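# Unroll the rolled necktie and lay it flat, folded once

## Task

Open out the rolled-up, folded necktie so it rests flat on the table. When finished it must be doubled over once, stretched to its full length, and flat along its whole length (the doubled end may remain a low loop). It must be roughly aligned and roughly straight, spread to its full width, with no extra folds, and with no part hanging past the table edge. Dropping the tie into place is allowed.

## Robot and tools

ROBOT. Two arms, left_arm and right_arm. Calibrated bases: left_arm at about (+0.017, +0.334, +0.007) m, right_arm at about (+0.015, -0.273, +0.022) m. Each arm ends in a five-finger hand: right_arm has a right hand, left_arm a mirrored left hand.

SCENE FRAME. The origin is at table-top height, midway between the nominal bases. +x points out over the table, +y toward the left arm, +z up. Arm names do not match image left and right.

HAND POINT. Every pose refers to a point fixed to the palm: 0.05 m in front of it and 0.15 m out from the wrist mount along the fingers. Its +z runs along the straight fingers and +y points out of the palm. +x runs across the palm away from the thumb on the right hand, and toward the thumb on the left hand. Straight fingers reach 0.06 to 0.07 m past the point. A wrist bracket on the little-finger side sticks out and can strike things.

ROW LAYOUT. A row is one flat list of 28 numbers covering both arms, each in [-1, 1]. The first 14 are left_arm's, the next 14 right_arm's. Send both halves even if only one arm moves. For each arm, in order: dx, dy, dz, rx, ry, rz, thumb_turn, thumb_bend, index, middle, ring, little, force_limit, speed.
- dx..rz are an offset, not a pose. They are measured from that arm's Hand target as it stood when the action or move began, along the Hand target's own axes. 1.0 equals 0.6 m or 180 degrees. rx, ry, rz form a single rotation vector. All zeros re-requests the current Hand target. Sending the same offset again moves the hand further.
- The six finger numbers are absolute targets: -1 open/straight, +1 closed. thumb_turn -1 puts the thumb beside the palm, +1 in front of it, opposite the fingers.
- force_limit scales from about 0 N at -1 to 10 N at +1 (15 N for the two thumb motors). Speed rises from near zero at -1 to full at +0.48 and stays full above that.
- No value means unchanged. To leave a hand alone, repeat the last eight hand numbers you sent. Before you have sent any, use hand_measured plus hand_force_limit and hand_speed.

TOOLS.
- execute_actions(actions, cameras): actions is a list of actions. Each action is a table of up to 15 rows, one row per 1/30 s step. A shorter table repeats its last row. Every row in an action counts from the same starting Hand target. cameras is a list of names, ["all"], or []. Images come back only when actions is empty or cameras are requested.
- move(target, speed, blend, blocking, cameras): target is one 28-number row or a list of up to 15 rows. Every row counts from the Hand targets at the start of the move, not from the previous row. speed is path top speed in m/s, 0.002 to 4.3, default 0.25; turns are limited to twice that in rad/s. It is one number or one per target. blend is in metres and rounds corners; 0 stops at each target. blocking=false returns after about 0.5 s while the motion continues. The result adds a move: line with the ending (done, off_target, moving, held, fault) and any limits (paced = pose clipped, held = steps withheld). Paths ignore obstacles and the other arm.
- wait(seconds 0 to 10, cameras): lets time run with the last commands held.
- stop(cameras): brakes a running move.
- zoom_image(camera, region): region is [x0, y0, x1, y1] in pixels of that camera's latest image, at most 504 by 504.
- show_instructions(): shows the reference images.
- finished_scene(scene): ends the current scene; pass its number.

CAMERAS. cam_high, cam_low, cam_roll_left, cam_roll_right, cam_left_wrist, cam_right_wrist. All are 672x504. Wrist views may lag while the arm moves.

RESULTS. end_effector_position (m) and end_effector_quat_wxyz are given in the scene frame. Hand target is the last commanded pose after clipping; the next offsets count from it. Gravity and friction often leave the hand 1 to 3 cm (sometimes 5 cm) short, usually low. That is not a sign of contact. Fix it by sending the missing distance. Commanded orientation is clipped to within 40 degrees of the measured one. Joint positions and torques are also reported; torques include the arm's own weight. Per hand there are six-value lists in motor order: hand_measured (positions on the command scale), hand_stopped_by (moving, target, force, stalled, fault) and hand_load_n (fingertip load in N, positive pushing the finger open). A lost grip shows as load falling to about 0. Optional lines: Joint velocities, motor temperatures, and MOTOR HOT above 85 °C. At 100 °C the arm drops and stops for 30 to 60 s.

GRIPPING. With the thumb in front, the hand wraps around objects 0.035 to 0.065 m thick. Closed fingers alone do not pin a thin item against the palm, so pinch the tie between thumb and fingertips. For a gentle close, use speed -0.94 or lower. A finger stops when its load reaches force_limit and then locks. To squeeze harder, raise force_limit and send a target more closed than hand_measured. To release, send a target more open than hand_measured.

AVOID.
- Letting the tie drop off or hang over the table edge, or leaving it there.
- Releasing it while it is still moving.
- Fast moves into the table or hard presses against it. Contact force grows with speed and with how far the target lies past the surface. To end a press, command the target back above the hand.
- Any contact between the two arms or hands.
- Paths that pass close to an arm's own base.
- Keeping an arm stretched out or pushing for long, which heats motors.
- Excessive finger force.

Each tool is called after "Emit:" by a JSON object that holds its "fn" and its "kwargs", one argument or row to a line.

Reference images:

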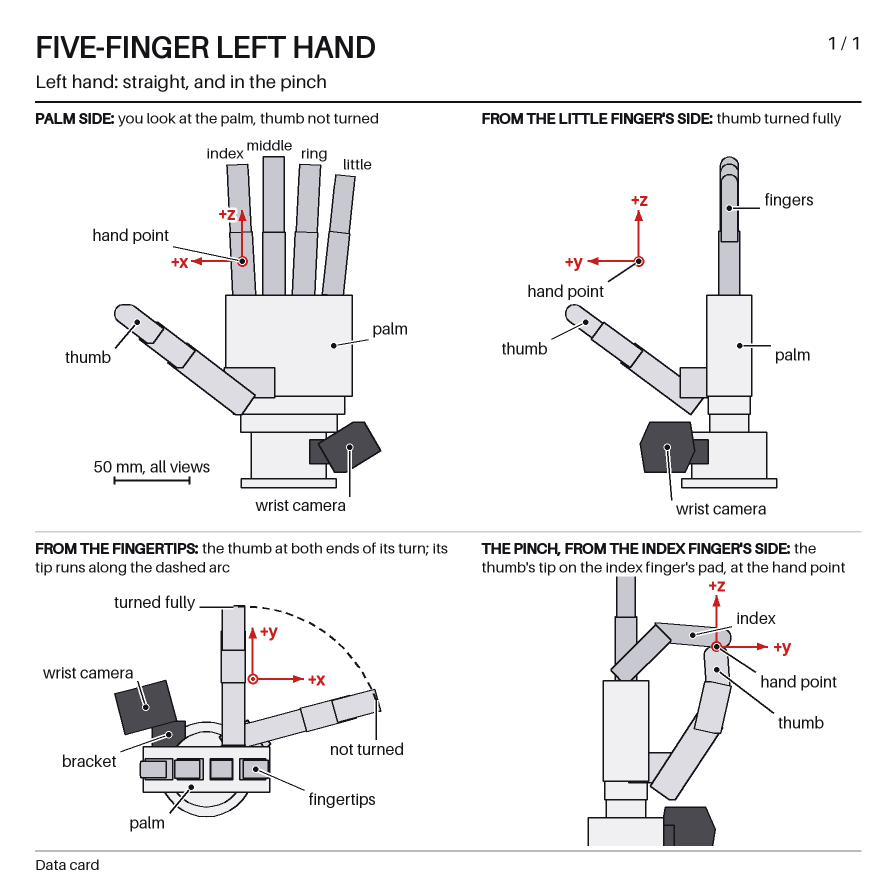

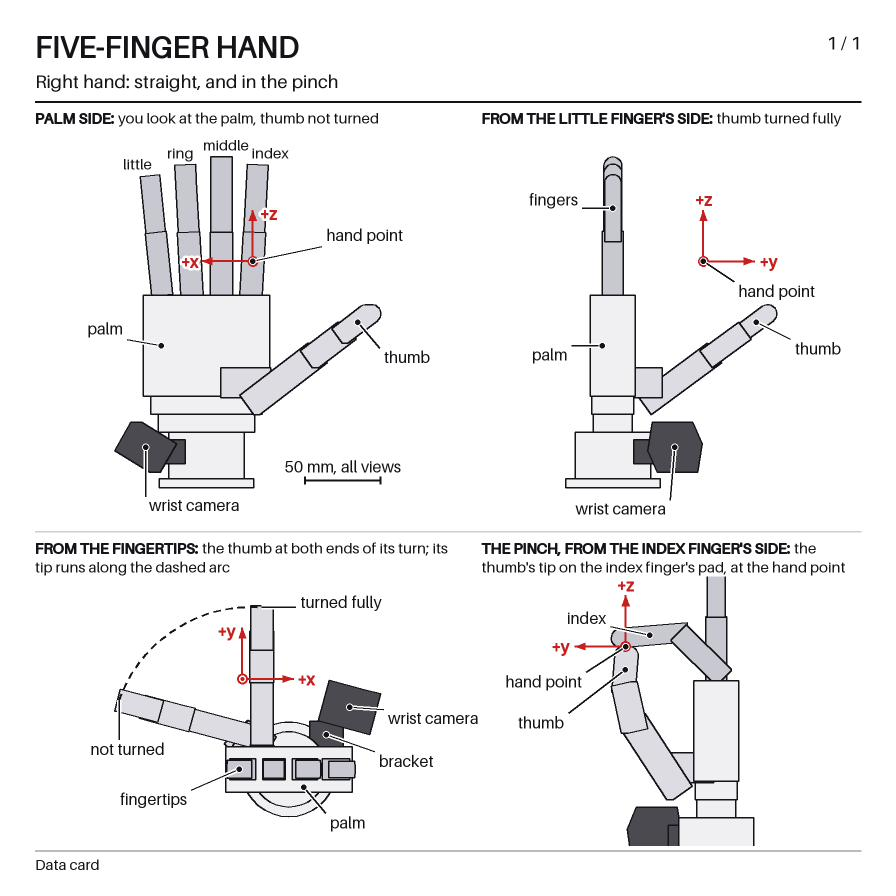

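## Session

Emit:
{"fn": "execute_actions", "kwargs": {
  "actions": []
}}

Emit:
{"fn": "zoom_image", "kwargs": {
  "camera": "cam_high",
  "region": [150, 0, 550, 504]
}}

Scene clock: 0.00 s.
left_arm: end_effector_position=(+0.9631, +0.2341, +0.1870) hand_measured=(-1.000, -1.000, -1.000, -1.000, -1.000, -1.000) hand_load_n=(+0.0, +0.0, +0.0, -0.5, +0.0, +0.0) hand_stopped_by=(target, target, target, target, target, target) hand_force_limit=0.00 hand_speed=-0.80 end_effector_quat_wxyz=(-0.303, +0.674, -0.407, +0.537) | right_arm: end_effector_position=(+0.8589, -0.1475, +0.1508) hand_measured=(-1.000, -1.000, -1.000, -1.000, -1.000, -1.000) hand_load_n=(+0.0, +0.0, +0.0, +0.0, +0.0, +0.0) hand_stopped_by=(target, target, target, target, target, target) hand_force_limit=0.00 hand_speed=-0.80 end_effector_quat_wxyz=(-0.536, +0.684, -0.207, +0.451)
Joint positions: left_arm=[-0.053 2.301 2.072 -0.014 -0.019 -0.519] | right_arm=[0.043 2.162 1.594 0.544 -0.553 -0.418]
Joint velocities: within noise
Joint torques (N m): no reading
Motor temperatures (°C): left_arm=[27 35 27 23 24 24] | right_arm=[24 32 22 24 23 22]
Heat: left arm: hottest shoulder 35 °C; right arm: hottest shoulder 32 °C.
Hand target: left_arm +0.9680, +0.2338, +0.1865; -0.304, +0.672, -0.405, +0.540 | right_arm +0.8648, -0.1474, +0.1593; -0.538, +0.679, -0.201, +0.457
camera_calibration:
cam_left_wrist: T_world_to_cam=[[0.256032, 0.206756, 0.944298, -0.466476], [-0.481242, -0.819939, 0.310009, 0.59646], [0.838364, -0.533808, -0.110431, -0.547447], [0, 0, 0, 1]] pos_world=[0.865434, 0.293276, 0.195129]
cam_right_wrist: T_world_to_cam=[[0.363309, -0.50989, -0.779756, -0.266387], [-0.810102, 0.24048, -0.5347, 0.805201], [0.460154, 0.825943, -0.325694, -0.107024], [0, 0, 0, 1]] pos_world=[0.798323, -0.241068, 0.187967]

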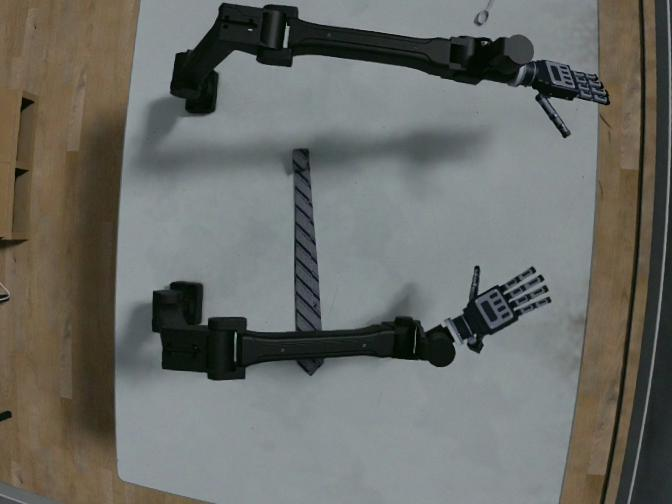

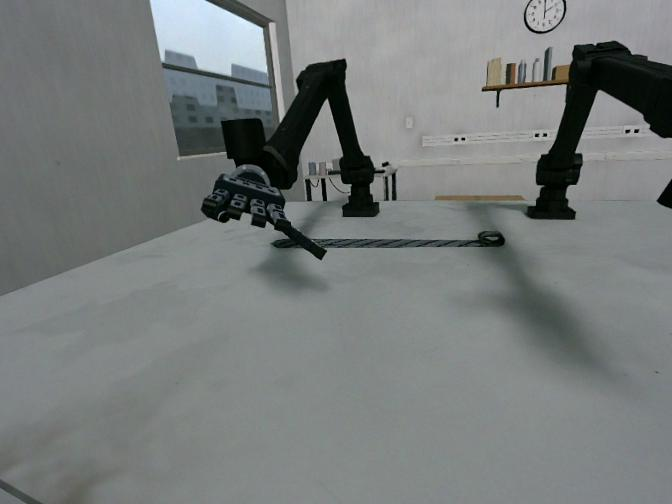

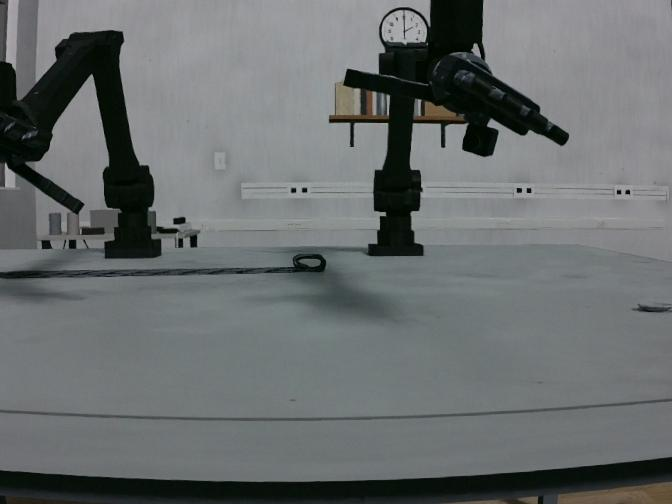

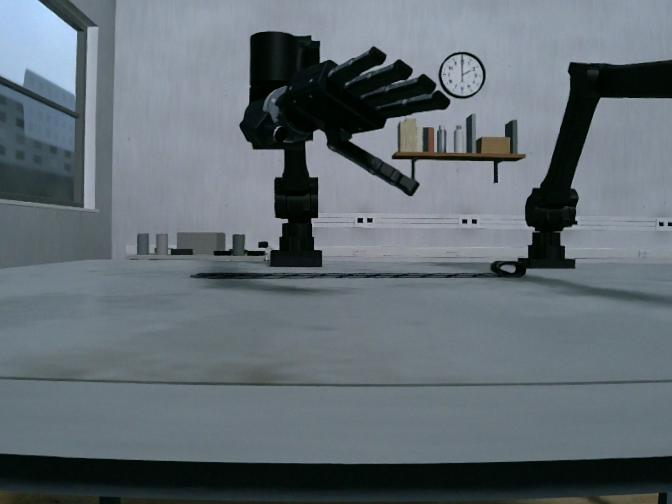

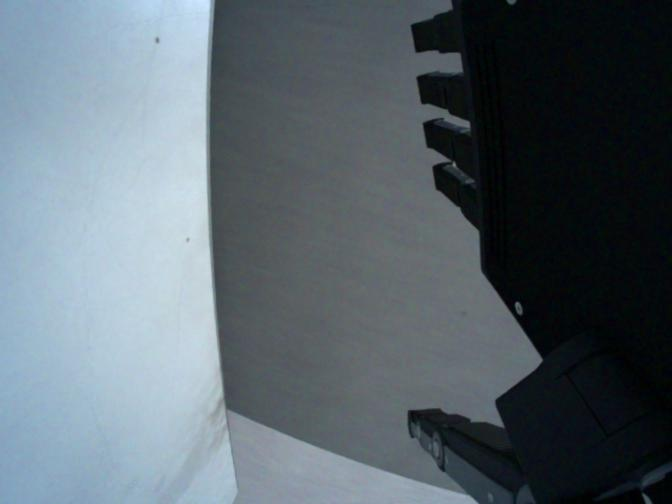

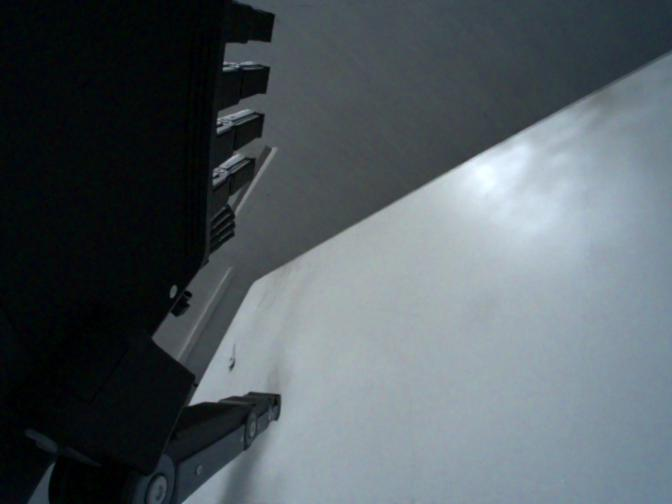

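Scaled by 1.000.

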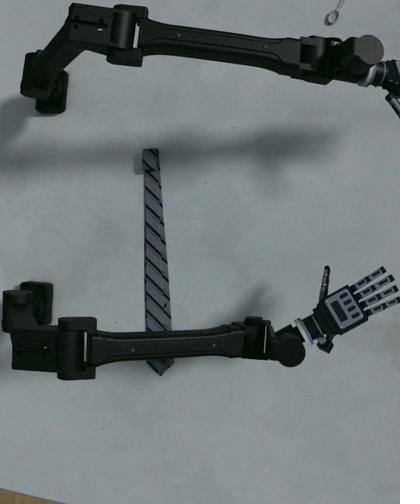

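Emit:
{"fn": "move", "kwargs": {
  "target": [-1.0,-0.48,-0.336,0.115,-0.202,-0.055,-1,-1,-1,-1,-1,-1,0,-0.8,-0.636,-0.354,-0.661,-0.385,-0.327,-0.144,-1,-1,-1,-1,-1,-1,0,-0.8],
  "speed": 0.35,
  "cameras": ["cam_high","cam_low","cam_roll_right"]
}}

Emit:
{"fn": "zoom_image", "kwargs": {
  "camera": "cam_roll_right",
  "region": [400, 190, 560, 310]
}}

Emit:
{"fn": "zoom_image", "kwargs": {
  "camera": "cam_high",
  "region": [220, 100, 360, 220]
}}

Scene clock: 30.30 s.
left_arm: end_effector_position=(+0.7667, +0.8992, +0.1931) hand_measured=(-1.000, -1.000, -1.000, -1.000, -1.000, -1.000) hand_load_n=(+0.0, +0.0, +0.0, +0.0, +0.0, +0.0) hand_stopped_by=(target, target, target, target, target, target) hand_force_limit=0.00 hand_speed=-0.80 end_effector_quat_wxyz=(-0.481, +0.775, -0.129, +0.388) | right_arm: end_effector_position=(+0.2852, -0.0069, +0.1920) hand_measured=(-1.000, -1.000, -1.000, -1.000, -1.000, -1.000) hand_load_n=(+0.0, +0.0, +0.0, +0.0, +0.0, -0.5) hand_stopped_by=(target, target, target, target, target, target) hand_force_limit=0.00 hand_speed=-0.80 end_effector_quat_wxyz=(+0.006, +1.000, +0.008, -0.008)
Joint positions: left_arm=[0.697 2.256 2.005 0.012 -0.025 -0.519] | right_arm=[0.845 1.53 1.333 -1.392 -0.003 -0.76]
Joint torques (N m): left_arm=[-0.26 -21.3 13.46 1.62 -0.05 0.06] | right_arm=[0.56 -9.7 10.28 -0.14 0.19 0.02]
Motor temperatures (°C): left_arm=[26 39 33 23 24 24] | right_arm=[24 34 25 24 23 22]
Heat: left arm: hottest shoulder 39 °C; right arm: hottest shoulder 34 °C.
Hand target: left_arm +0.7812, +0.9037, +0.1898; -0.482, +0.773, -0.131, +0.391 | right_arm +0.2951, +0.0004, +0.2005; +0.001, +1.000, +0.000, +0.000
Off the commanded pose: left_arm 0.016 m, 1 deg | right_arm 0.015 m, 1 deg.
move: off_target (left_arm, right_arm)
Images, in order (width x height): cam_high 672x504, cam_low 672x504, cam_roll_right 672x504.

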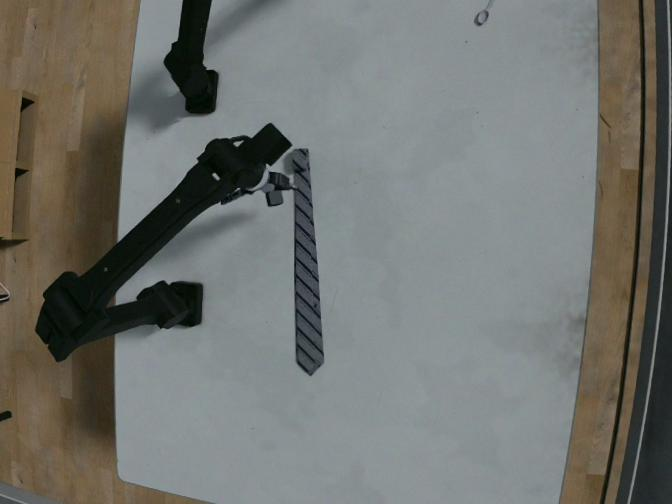

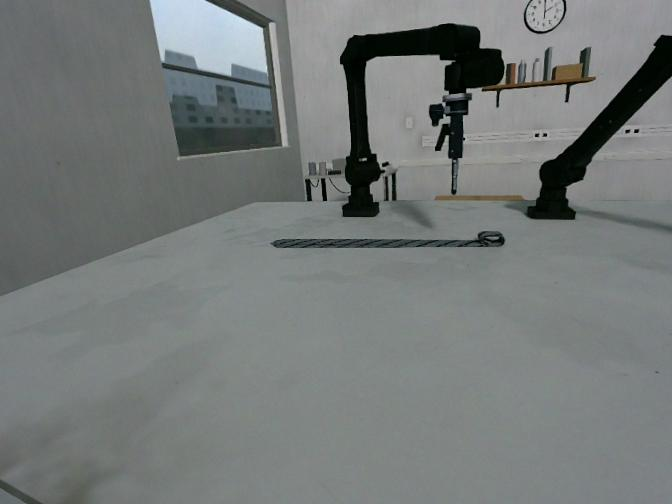

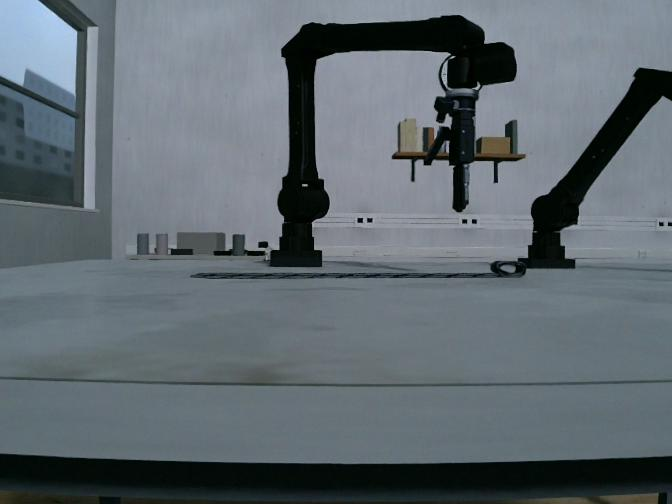

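Scaled by 3.150 from the camera's 672x504 image, which has a finer 960x720 frame.

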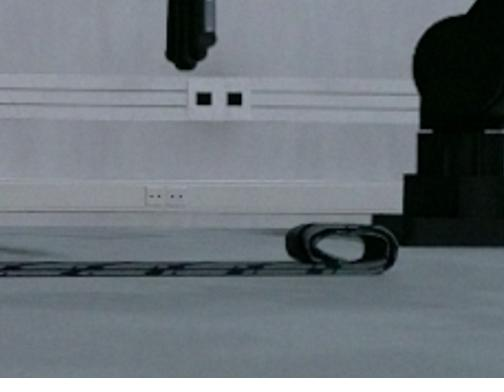

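Scaled by 3.600 from the camera's 672x504 image, which has a finer 960x720 frame.

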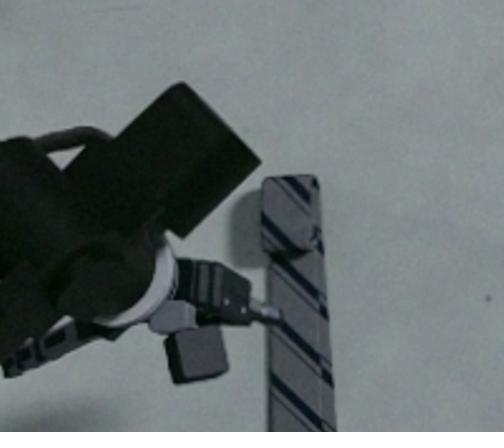

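Emit:
{"fn": "move", "kwargs": {
  "target": [
    [-0.485,-0.26,-0.052,0.053,-0.094,-0.026,-1,-1,-1,-1,-1,-1,0,-0.8,0.055,0,0.2,0,0,0,-1,-1,-1,-1,-1,-1,0,-0.8],
    [-0.485,-0.26,-0.052,0.053,-0.094,-0.026,-1,-1,-1,-1,-1,-1,0,-0.8,0.045,-0.19,0.213,0,0,0,-1,-1,-1,-1,-1,-1,0,-0.8]
  ],
  "speed": [0.15,0.08],
  "cameras": ["cam_high","cam_low","cam_roll_right"]
}}

Emit:
{"fn": "zoom_image", "kwargs": {
  "camera": "cam_roll_right",
  "region": [400, 190, 560, 310]
}}

Emit:
{"fn": "zoom_image", "kwargs": {
  "camera": "cam_high",
  "region": [220, 80, 360, 200]
}}

Scene clock: 45.60 s.
left_arm: end_effector_position=(+0.5352, +1.1168, +0.1933) hand_measured=(-1.000, -1.000, -1.000, -1.000, -1.000, -1.000) hand_load_n=(+0.0, +0.0, +0.0, +0.0, +0.0, +0.0) hand_stopped_by=(target, target, target, target, target, target) hand_force_limit=0.00 hand_speed=-0.80 end_effector_quat_wxyz=(-0.540, +0.786, +0.004, +0.301) | right_arm: end_effector_position=(+0.3203, +0.1042, +0.0772) hand_measured=(-1.000, -1.000, -1.000, -1.000, -1.000, -1.000) hand_load_n=(+0.0, +0.0, +0.0, +0.0, +0.0, +0.0) hand_stopped_by=(target, target, target, target, target, target) hand_force_limit=0.00 hand_speed=-0.80 end_effector_quat_wxyz=(-0.001, +1.000, +0.002, +0.003)
Joint positions: left_arm=[1.038 2.256 2.005 0.013 -0.024 -0.519] | right_arm=[0.936 1.87 1.47 -1.165 0.003 -0.657]
Joint torques (N m): left_arm=[0.38 -21.54 13.3 1.59 -0.01 0.05] | right_arm=[1.9 -12.81 9.07 -0.01 -0.05 0.03]
Heat: left arm: hottest shoulder 40 °C; right arm: hottest shoulder 34 °C.
Hand target: left_arm +0.5393, +1.1304, +0.1899; -0.542, +0.784, +0.006, +0.302 | right_arm +0.3220, +0.1142, +0.0726; +0.001, +1.000, +0.000, +0.000
Off the commanded pose: left_arm 0.015 m, 0 deg | right_arm 0.011 m, 0 deg.
move: off_target (left_arm, right_arm)
Images, in order (width x height): cam_high 672x504, cam_low 672x504, cam_roll_right 672x504.

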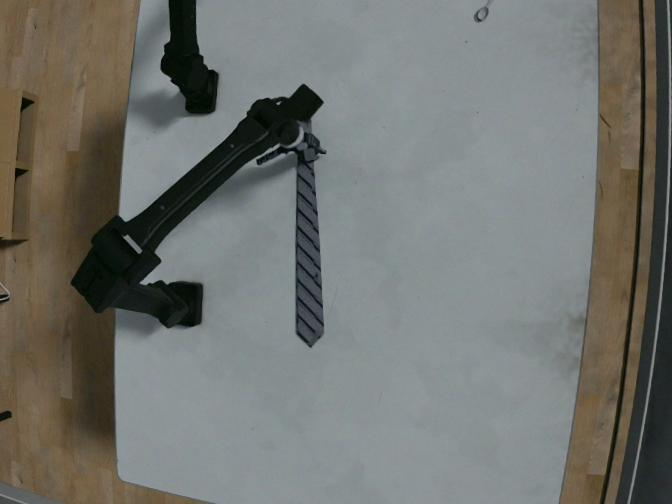

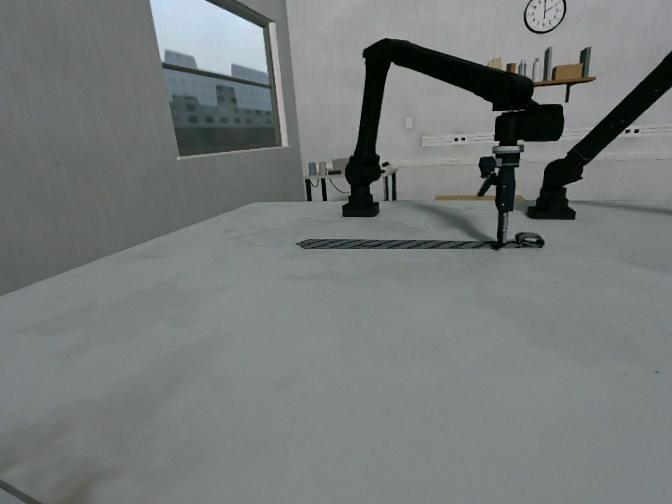

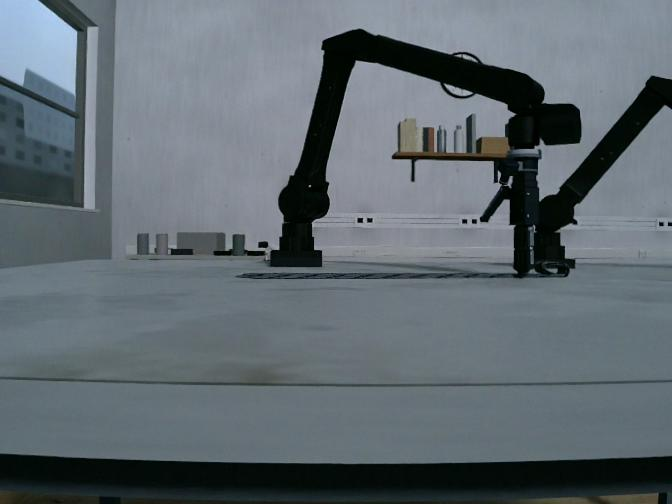

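Scaled by 3.150 from the camera's 672x504 image, which has a finer 960x720 frame.

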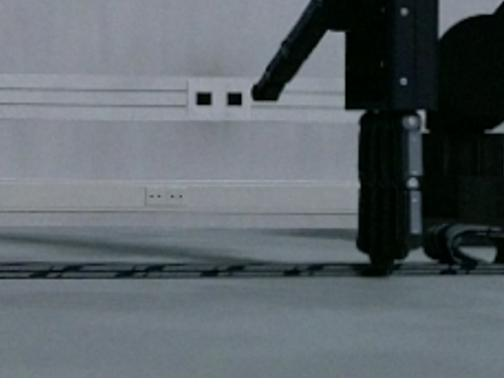

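Scaled by 3.600 from the camera's 672x504 image, which has a finer 960x720 frame.

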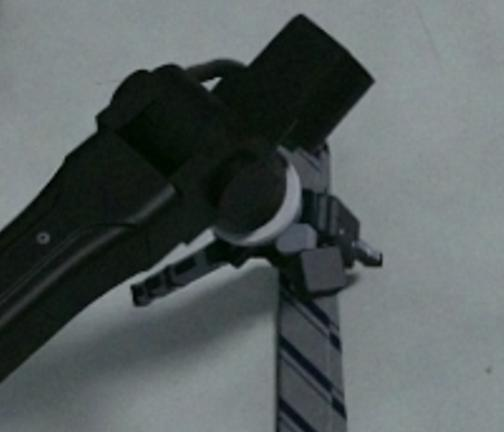

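Emit:
{"fn": "move", "kwargs": {
  "target": [
    [0,0,0,0,0,0,-1,-1,-1,-1,-1,-1,0,-0.8,-0.03,0,-0.022,0,0,0,-1,-1,-1,-1,-1,-1,0,-0.8],
    [0,0,0,0,0,0,-1,-1,-1,-1,-1,-1,0,-0.8,-0.04,-0.25,-0.016,0,0,0,-1,-1,-1,-1,-1,-1,0,-0.8]
  ],
  "speed": 0.1,
  "cameras": ["cam_high","cam_low","cam_roll_right"]
}}

Emit:
{"fn": "zoom_image", "kwargs": {
  "camera": "cam_roll_right",
  "region": [480, 190, 640, 310]
}}

Emit:
{"fn": "zoom_image", "kwargs": {
  "camera": "cam_high",
  "region": [220, 40, 360, 160]
}}

Emit:
{"fn": "zoom_image", "kwargs": {
  "camera": "cam_low",
  "region": [490, 160, 650, 280]
}}

Scene clock: 56.83 s.
left_arm: end_effector_position=(+0.5352, +1.1168, +0.1933) hand_measured=(-1.000, -1.000, -1.000, -1.000, -1.000, -1.000) hand_load_n=(+0.0, +0.0, +0.0, +0.0, -0.5, +0.0) hand_stopped_by=(target, target, target, target, target, target) hand_force_limit=0.00 hand_speed=-0.80 end_effector_quat_wxyz=(-0.540, +0.786, +0.004, +0.301) | right_arm: end_effector_position=(+0.2971, +0.2536, +0.0824) hand_measured=(-1.000, -1.000, -1.000, -1.000, -1.000, -1.000) hand_load_n=(+0.0, +0.0, +0.0, -0.5, +0.0, +0.0) hand_stopped_by=(target, target, target, target, target, target) hand_force_limit=0.00 hand_speed=-0.80 end_effector_quat_wxyz=(+0.004, +1.000, +0.003, -0.001)
Joint positions: left_arm=[1.038 2.256 2.005 0.013 -0.024 -0.519] | right_arm=[1.101 2.175 1.976 -1.379 0.003 -0.494]
Joint torques (N m): left_arm=[0.5 -21.54 13.29 1.58 -0.01 0.05] | right_arm=[1.61 -17.49 10.17 -0.16 -0.06 0.04]
Motor temperatures (°C): left_arm=[26 40 40 23 24 24] | right_arm=[24 34 26 24 22 22]
Heat: left arm: hottest shoulder 40 °C; right arm: hottest shoulder 34 °C.
Hand target: left_arm +0.5393, +1.1304, +0.1899; -0.542, +0.784, +0.006, +0.302 | right_arm +0.2980, +0.2642, +0.0821; +0.001, +1.000, +0.000, +0.000
Off the commanded pose: left_arm 0.015 m, 0 deg | right_arm 0.011 m, 1 deg.
move: off_target (left_arm, right_arm)
Images, in order (width x height): cam_high 672x504, cam_low 672x504, cam_roll_right 672x504.

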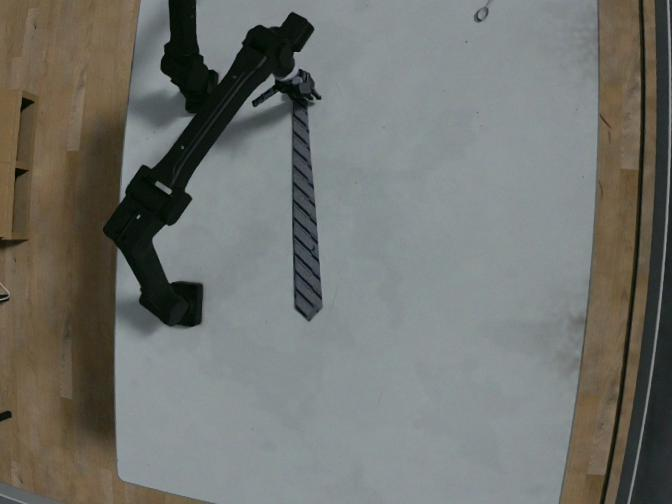

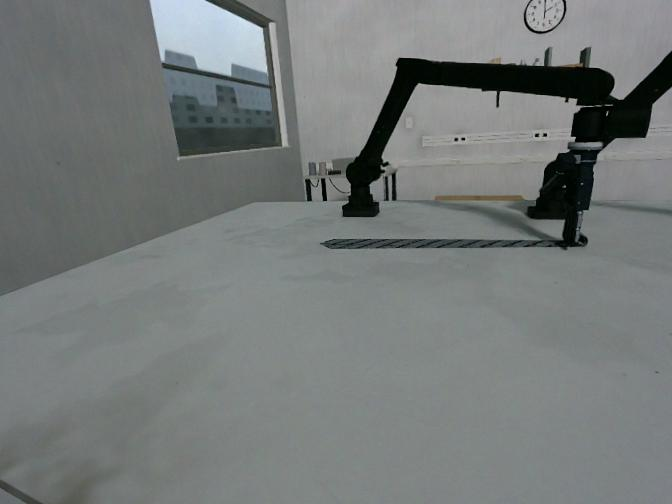

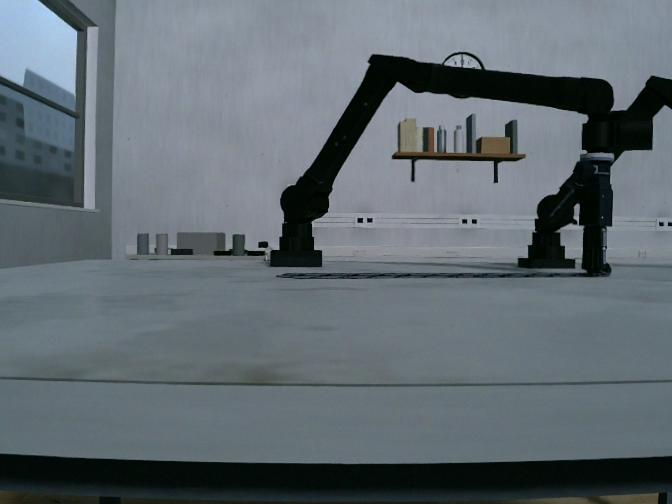

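Scaled by 3.150 from the camera's 672x504 image, which has a finer 960x720 frame.

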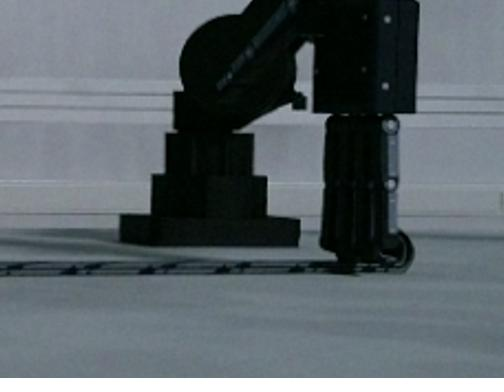

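Scaled by 3.600 from the camera's 672x504 image, which has a finer 960x720 frame.

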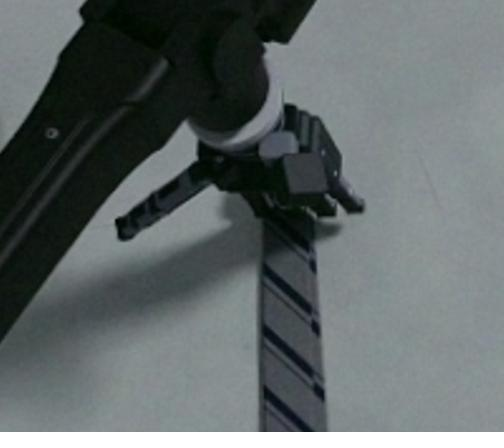

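Scaled by 3.150 from the camera's 672x504 image, which has a finer 960x720 frame.

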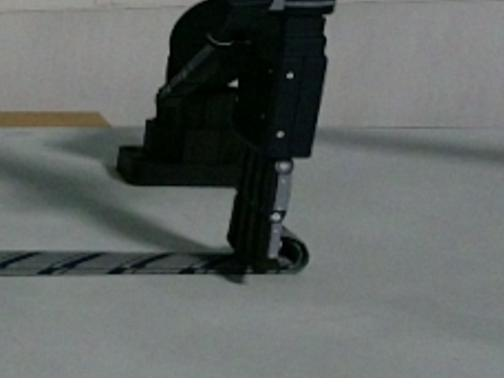

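Emit:
{"fn": "move", "kwargs": {
  "target": [0,0,0,0,0,0,-1,-1,-1,-1,-1,-1,0,-0.8,-0.025,-0.17,0.0,0,0,0,-1,-1,-1,-1,-1,-1,0,-0.8],
  "speed": 0.1
}}

Emit:
{"fn": "move", "kwargs": {
  "target": [0,0,0,0,0,0,-1,-1,-1,-1,-1,-1,0,-0.8,-0.02,0.05,-0.2,0,0,0,-1,-1,-1,-1,-1,-1,0,-0.8],
  "speed": 0.2,
  "cameras": ["cam_high","cam_low","cam_roll_left","cam_roll_right"]
}}

Emit:
{"fn": "zoom_image", "kwargs": {
  "camera": "cam_low",
  "region": [530, 180, 670, 280]
}}

Emit:
{"fn": "zoom_image", "kwargs": {
  "camera": "cam_high",
  "region": [200, 20, 400, 320]
}}

Emit:
{"fn": "zoom_image", "kwargs": {
  "camera": "cam_roll_left",
  "region": [330, 200, 500, 320]
}}

Scene clock: 64.10 s.
left_arm: end_effector_position=(+0.5352, +1.1168, +0.1933) hand_measured=(-1.000, -1.000, -1.000, -1.000, -1.000, -1.000) hand_load_n=(-0.5, +0.0, +0.0, +0.0, +0.0, +0.0) hand_stopped_by=(target, target, target, target, target, target) hand_force_limit=0.00 hand_speed=-0.80 end_effector_quat_wxyz=(-0.540, +0.786, +0.004, +0.301) | right_arm: end_effector_position=(+0.2860, +0.3594, +0.0848) hand_measured=(-1.000, -1.000, -1.000, -1.000, -1.000, -1.000) hand_load_n=(+0.5, +0.0, +0.0, +0.0, +0.0, +0.0) hand_stopped_by=(target, target, target, target, target, target) hand_force_limit=0.00 hand_speed=-0.80 end_effector_quat_wxyz=(-0.003, +1.000, +0.002, +0.003)
Joint positions: left_arm=[1.038 2.256 2.005 0.013 -0.024 -0.519] | right_arm=[1.18 2.553 2.677 -1.687 0.003 -0.414]
Joint torques (N m): left_arm=[0.5 -21.54 13.31 1.59 -0.01 0.05] | right_arm=[1.67 -20.72 10.19 -0.1 -0.07 0.02]
Heat: left arm: hottest elbow 41 °C; right arm: hottest shoulder 35 °C.
Hand target: left_arm +0.5393, +1.1304, +0.1899; -0.542, +0.784, +0.006, +0.302 | right_arm +0.2830, +0.3661, +0.0820; +0.001, +1.000, +0.000, +0.000
Off the commanded pose: left_arm 0.015 m, 0 deg | right_arm 0.008 m, 1 deg.
joint sent to its limit (right arm) — joint 4 (wrist pitch), lower limit. The joint targets still meet the commanded pose.
move: off_target (left_arm)

Scene clock: 65.57 s.
left_arm: end_effector_position=(+0.5352, +1.1168, +0.1933) hand_measured=(-1.000, -1.000, -1.000, -1.000, -1.000, -1.000) hand_load_n=(-0.5, +0.0, +0.0, +0.0, +0.0, +0.0) hand_stopped_by=(target, target, target, target, target, target) hand_force_limit=0.00 hand_speed=-0.80 end_effector_quat_wxyz=(-0.540, +0.786, +0.004, +0.301) | right_arm: end_effector_position=(+0.2754, +0.3350, +0.2122) hand_measured=(-1.000, -1.000, -1.000, -1.000, -1.000, -1.000) hand_load_n=(+0.5, +0.0, +0.0, +0.0, +0.0, +0.0) hand_stopped_by=(target, target, target, target, target, target) hand_force_limit=0.00 hand_speed=-0.80 end_effector_quat_wxyz=(-0.060, +0.998, +0.002, +0.028)
Joint positions: left_arm=[1.038 2.256 2.005 0.013 -0.024 -0.519] | right_arm=[1.18 2.291 2.542 -1.688 0.003 -0.414]
Joint torques (N m): left_arm=[0.44 -21.54 13.27 1.59 -0.01 0.05] | right_arm=[1.55 -19.55 7.15 0.27 -0.06 0.03]
Heat: left arm: hottest elbow 41 °C; right arm: hottest shoulder 35 °C.
Hand target: left_arm +0.5393, +1.1304, +0.1899; -0.542, +0.784, +0.006, +0.302 | right_arm +0.2711, +0.3363, +0.2020; +0.001, +1.000, +0.000, +0.000
Off the commanded pose: left_arm 0.015 m, 0 deg | right_arm 0.011 m, 8 deg.
joint sent to its limit (right arm) — joint 4 (wrist pitch), lower limit. The joint targets are off in orientation, not in position.
move: off_target (left_arm, right_arm)
Images, in order (width x height): cam_high 672x504, cam_low 672x504, cam_roll_left 672x504, cam_roll_right 672x504.

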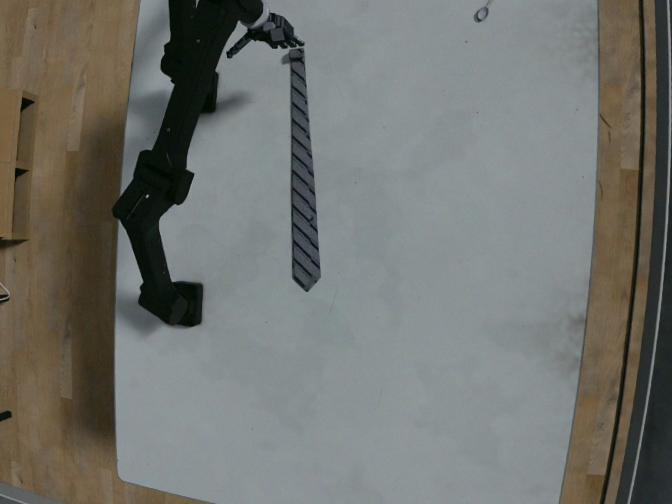

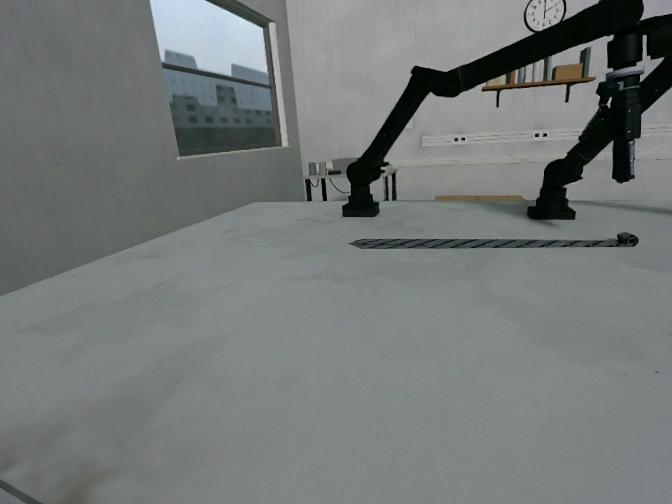

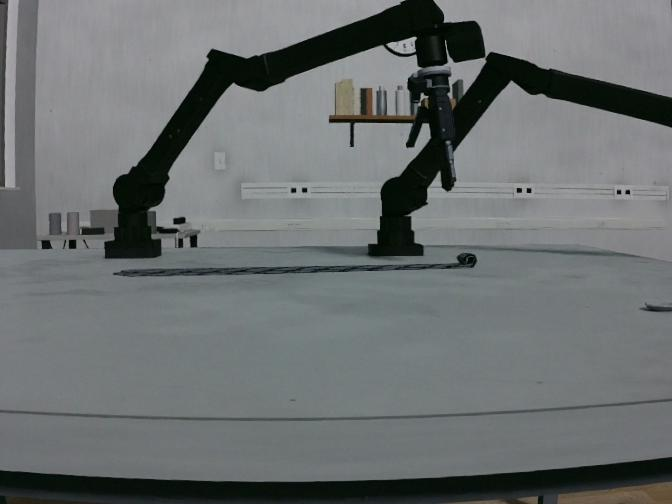

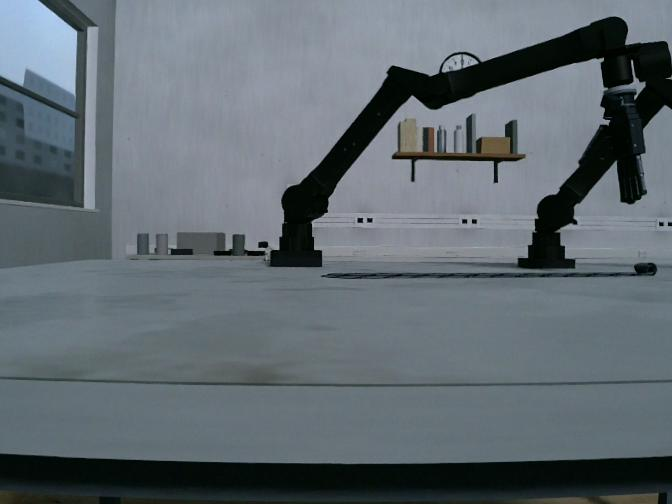

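Scaled by 3.600 from the camera's 672x504 image, which has a finer 960x720 frame.

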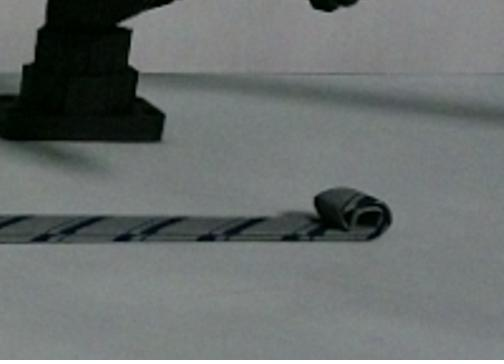

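Scaled by 1.680 from the camera's 672x504 image, which has a finer 960x720 frame.

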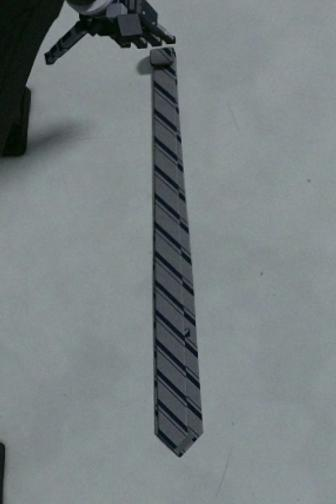

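Scaled by 2.965 from the camera's 672x504 image, which has a finer 960x720 frame.

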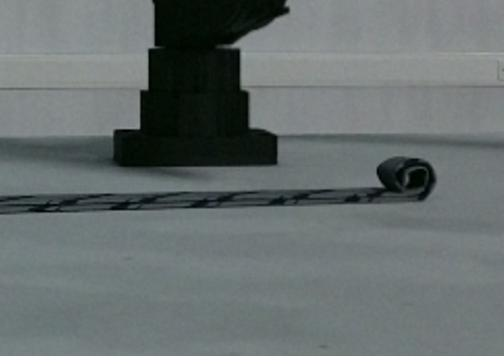

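Emit:
{"fn": "move", "kwargs": {
  "target": [
    [0,0,0,0,0,0,-1,-1,-1,-1,-1,-1,0,-0.8,0.025,0.17,0.12,0,0,0,-1,-1,-1,-1,-1,-1,0,-0.8],
    [0,0,0,0,0,0,-1,-1,-1,-1,-1,-1,0,-0.8,0.025,0.17,0.224,0,0,0,-1,-1,-1,-1,-1,-1,0,-0.8],
    [0,0,0,0,0,0,-1,-1,-1,-1,-1,-1,0,-0.8,0.055,0.51,0.226,0,0,0,-1,-1,-1,-1,-1,-1,0,-0.8],
    [0,0,0,0,0,0,-1,-1,-1,-1,-1,-1,0,-0.8,0.05,0.51,0.14,0,0,0,-1,-1,-1,-1,-1,-1,0,-0.8]
  ],
  "speed": [0.25,0.12,0.13,0.2],
  "cameras": ["cam_high","cam_roll_right"]
}}

Emit:
{"fn": "zoom_image", "kwargs": {
  "camera": "cam_high",
  "region": [200, 40, 400, 340]
}}

Emit:
{"fn": "zoom_image", "kwargs": {
  "camera": "cam_roll_right",
  "region": [480, 190, 640, 310]
}}

Scene clock: 77.73 s.
left_arm: end_effector_position=(+0.5352, +1.1168, +0.1933) hand_measured=(-1.000, -1.000, -1.000, -1.000, -1.000, -1.000) hand_load_n=(+0.0, +0.0, +0.0, +0.0, +0.0, +0.0) hand_stopped_by=(target, target, target, target, target, target) hand_force_limit=0.00 hand_speed=-0.80 end_effector_quat_wxyz=(-0.540, +0.786, +0.004, +0.301) | right_arm: end_effector_position=(+0.2932, +0.0216, +0.1084) hand_measured=(-1.000, -1.000, -1.000, -1.000, -1.000, -1.000) hand_load_n=(+0.0, +0.0, +0.0, +0.0, +0.0, +0.0) hand_stopped_by=(target, target, target, target, target, target) hand_force_limit=0.00 hand_speed=-0.80 end_effector_quat_wxyz=(+0.009, +1.000, -0.004, -0.009)
Joint positions: left_arm=[1.038 2.256 2.005 0.013 -0.024 -0.519] | right_arm=[0.871 1.666 1.267 -1.196 -0.001 -0.709]
Joint torques (N m): left_arm=[0.5 -21.6 13.3 1.61 -0.01 0.05] | right_arm=[1.26 -11.87 9.1 -0.14 0.12 -0.14]
Heat: left arm: hottest elbow 43 °C; right arm: hottest shoulder 36 °C.
Hand target: left_arm +0.5393, +1.1304, +0.1899; -0.542, +0.784, +0.006, +0.302 | right_arm +0.3010, +0.0302, +0.1182; +0.001, +1.000, +0.000, +0.000
Off the commanded pose: left_arm 0.015 m, 0 deg | right_arm 0.015 m, 1 deg.
move: off_target (left_arm, right_arm)
Images, in order (width x height): cam_high 672x504, cam_roll_right 672x504.

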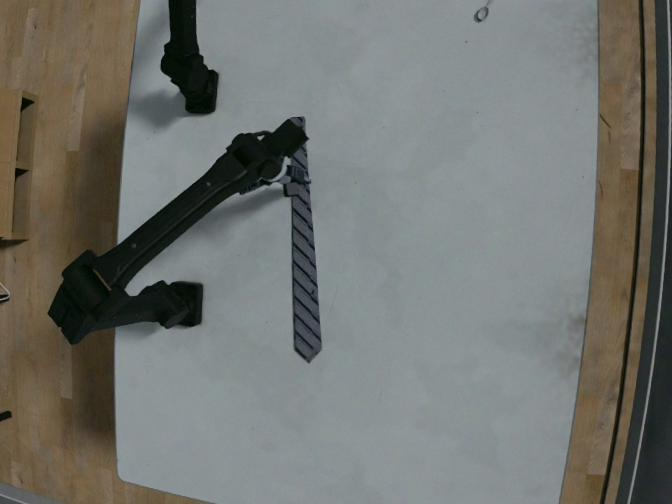

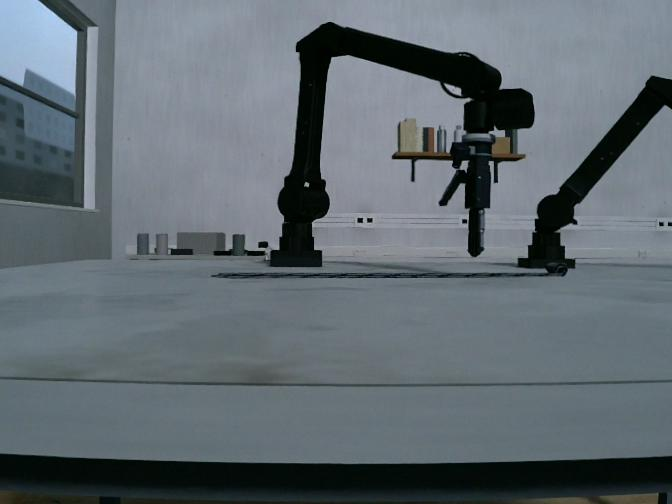

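Scaled by 1.680 from the camera's 672x504 image, which has a finer 960x720 frame.

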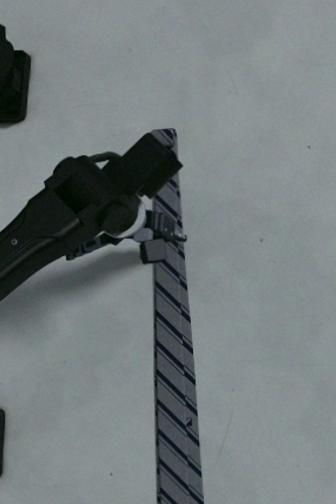

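Scaled by 3.150 from the camera's 672x504 image, which has a finer 960x720 frame.

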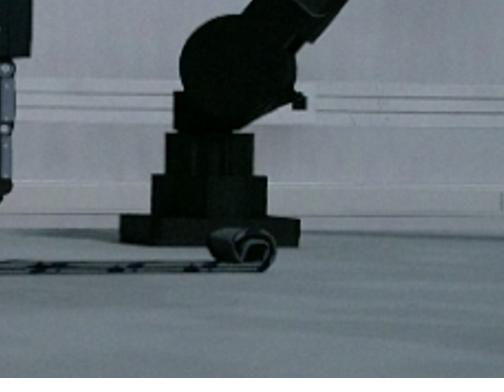

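Emit:
{"fn": "move", "kwargs": {
  "target": [
    [0,0,0,0,0,0,-1,-1,-1,-1,-1,-1,0,-0.8,-0.005,-0.12,0.0,0,0,0,-1,-1,-1,-1,-1,-1,0,-0.8],
    [0,0,0,0,0,0,-1,-1,-1,-1,-1,-1,0,-0.8,-0.005,-0.13,0.057,0,0,0,-1,-1,-1,-1,-1,-1,0,-0.8],
    [0,0,0,0,0,0,-1,-1,-1,-1,-1,-1,0,-0.8,-0.03,-0.55,0.057,0,0,0,-1,-1,-1,-1,-1,-1,0,-0.8],
    [0,0,0,0,0,0,-1,-1,-1,-1,-1,-1,0,-0.8,-0.03,-0.49,-0.14,0,0,0,-1,-1,-1,-1,-1,-1,0,-0.8]
  ],
  "speed": [0.2,0.12,0.1,0.25],
  "cameras": ["cam_high","cam_low","cam_roll_left"]
}}

Emit:
{"fn": "zoom_image", "kwargs": {
  "camera": "cam_low",
  "region": [530, 180, 670, 280]
}}

Emit:
{"fn": "zoom_image", "kwargs": {
  "camera": "cam_high",
  "region": [200, 20, 400, 320]
}}

Emit:
{"fn": "zoom_image", "kwargs": {
  "camera": "cam_roll_left",
  "region": [330, 200, 500, 320]
}}

Scene clock: 92.03 s.
left_arm: end_effector_position=(+0.5352, +1.1168, +0.1933) hand_measured=(-1.000, -1.000, -1.000, -1.000, -1.000, -1.000) hand_load_n=(+0.0, +0.0, +0.0, +0.0, +0.0, +0.0) hand_stopped_by=(target, target, target, target, target, target) hand_force_limit=0.00 hand_speed=-0.80 end_effector_quat_wxyz=(-0.540, +0.786, +0.004, +0.301) | right_arm: end_effector_position=(+0.2800, +0.3264, +0.2088) hand_measured=(-1.000, -1.000, -1.000, -1.000, -1.000, -1.000) hand_load_n=(+0.0, +0.0, -0.5, +0.0, +0.0, +0.0) hand_stopped_by=(target, target, target, target, target, target) hand_force_limit=0.00 hand_speed=-0.80 end_effector_quat_wxyz=(-0.052, +0.998, -0.003, +0.023)
Joint positions: left_arm=[1.038 2.256 2.005 0.013 -0.024 -0.519] | right_arm=[1.167 2.281 2.512 -1.688 -0.001 -0.417]
Joint torques (N m): left_arm=[0.56 -21.6 13.29 1.58 -0.01 0.04] | right_arm=[0.67 -19.72 7.3 0.23 0.04 -0.15]
Motor temperatures (°C): left_arm=[26 41 45 23 24 24] | right_arm=[24 36 26 24 22 22]
Heat: left arm: hottest elbow 45 °C; right arm: hottest shoulder 36 °C.
Hand target: left_arm +0.5393, +1.1304, +0.1899; -0.542, +0.784, +0.006, +0.302 | right_arm +0.2831, +0.3243, +0.2019; +0.001, +1.000, +0.000, +0.000
Off the commanded pose: left_arm 0.015 m, 0 deg | right_arm 0.008 m, 7 deg.
joint sent to its limit (right arm) — joint 4 (wrist pitch), lower limit. The joint targets are off in orientation, not in position.
move: off_target (left_arm, right_arm)
Images, in order (width x height): cam_high 672x504, cam_low 672x504, cam_roll_left 672x504.

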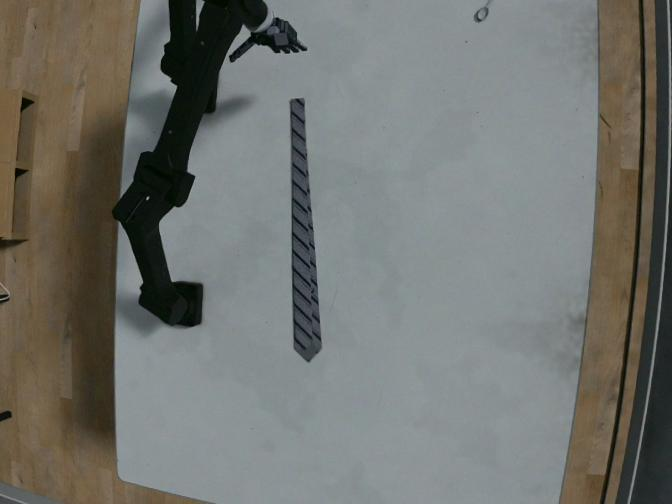

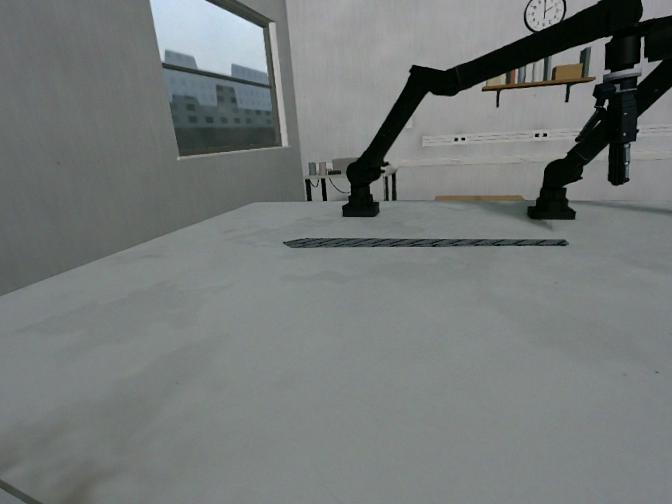

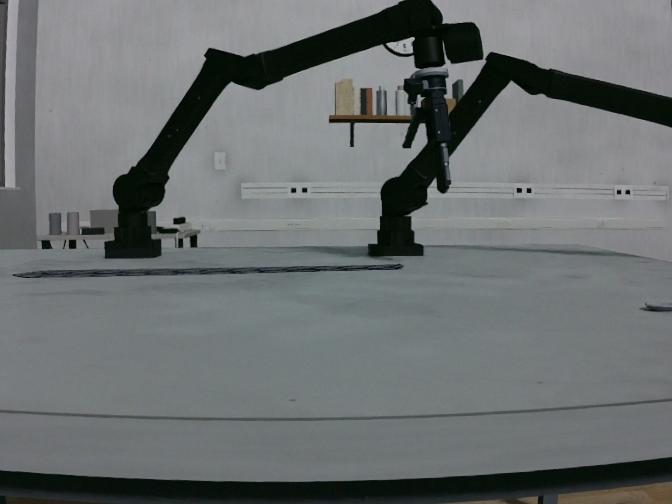

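Scaled by 3.600 from the camera's 672x504 image, which has a finer 960x720 frame.

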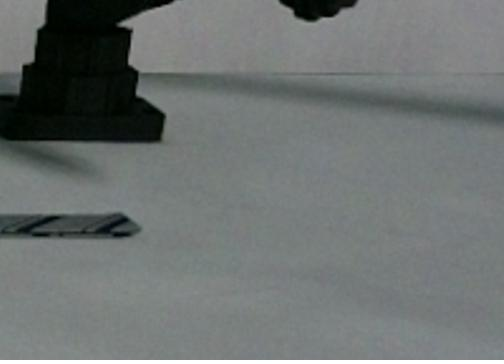

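Scaled by 1.680 from the camera's 672x504 image, which has a finer 960x720 frame.

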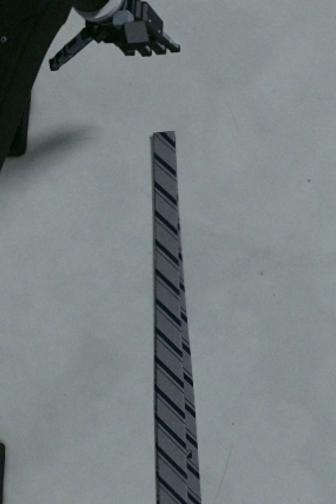

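Scaled by 2.965 from the camera's 672x504 image, which has a finer 960x720 frame.

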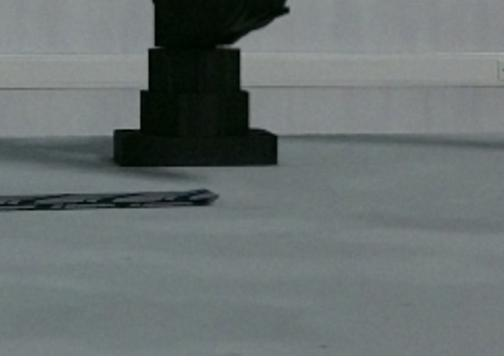

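Fully flat and straight.

Emit:
{"fn": "finished_scene", "kwargs": {
  "scene": 2
}}

The scene is finished: the task was done.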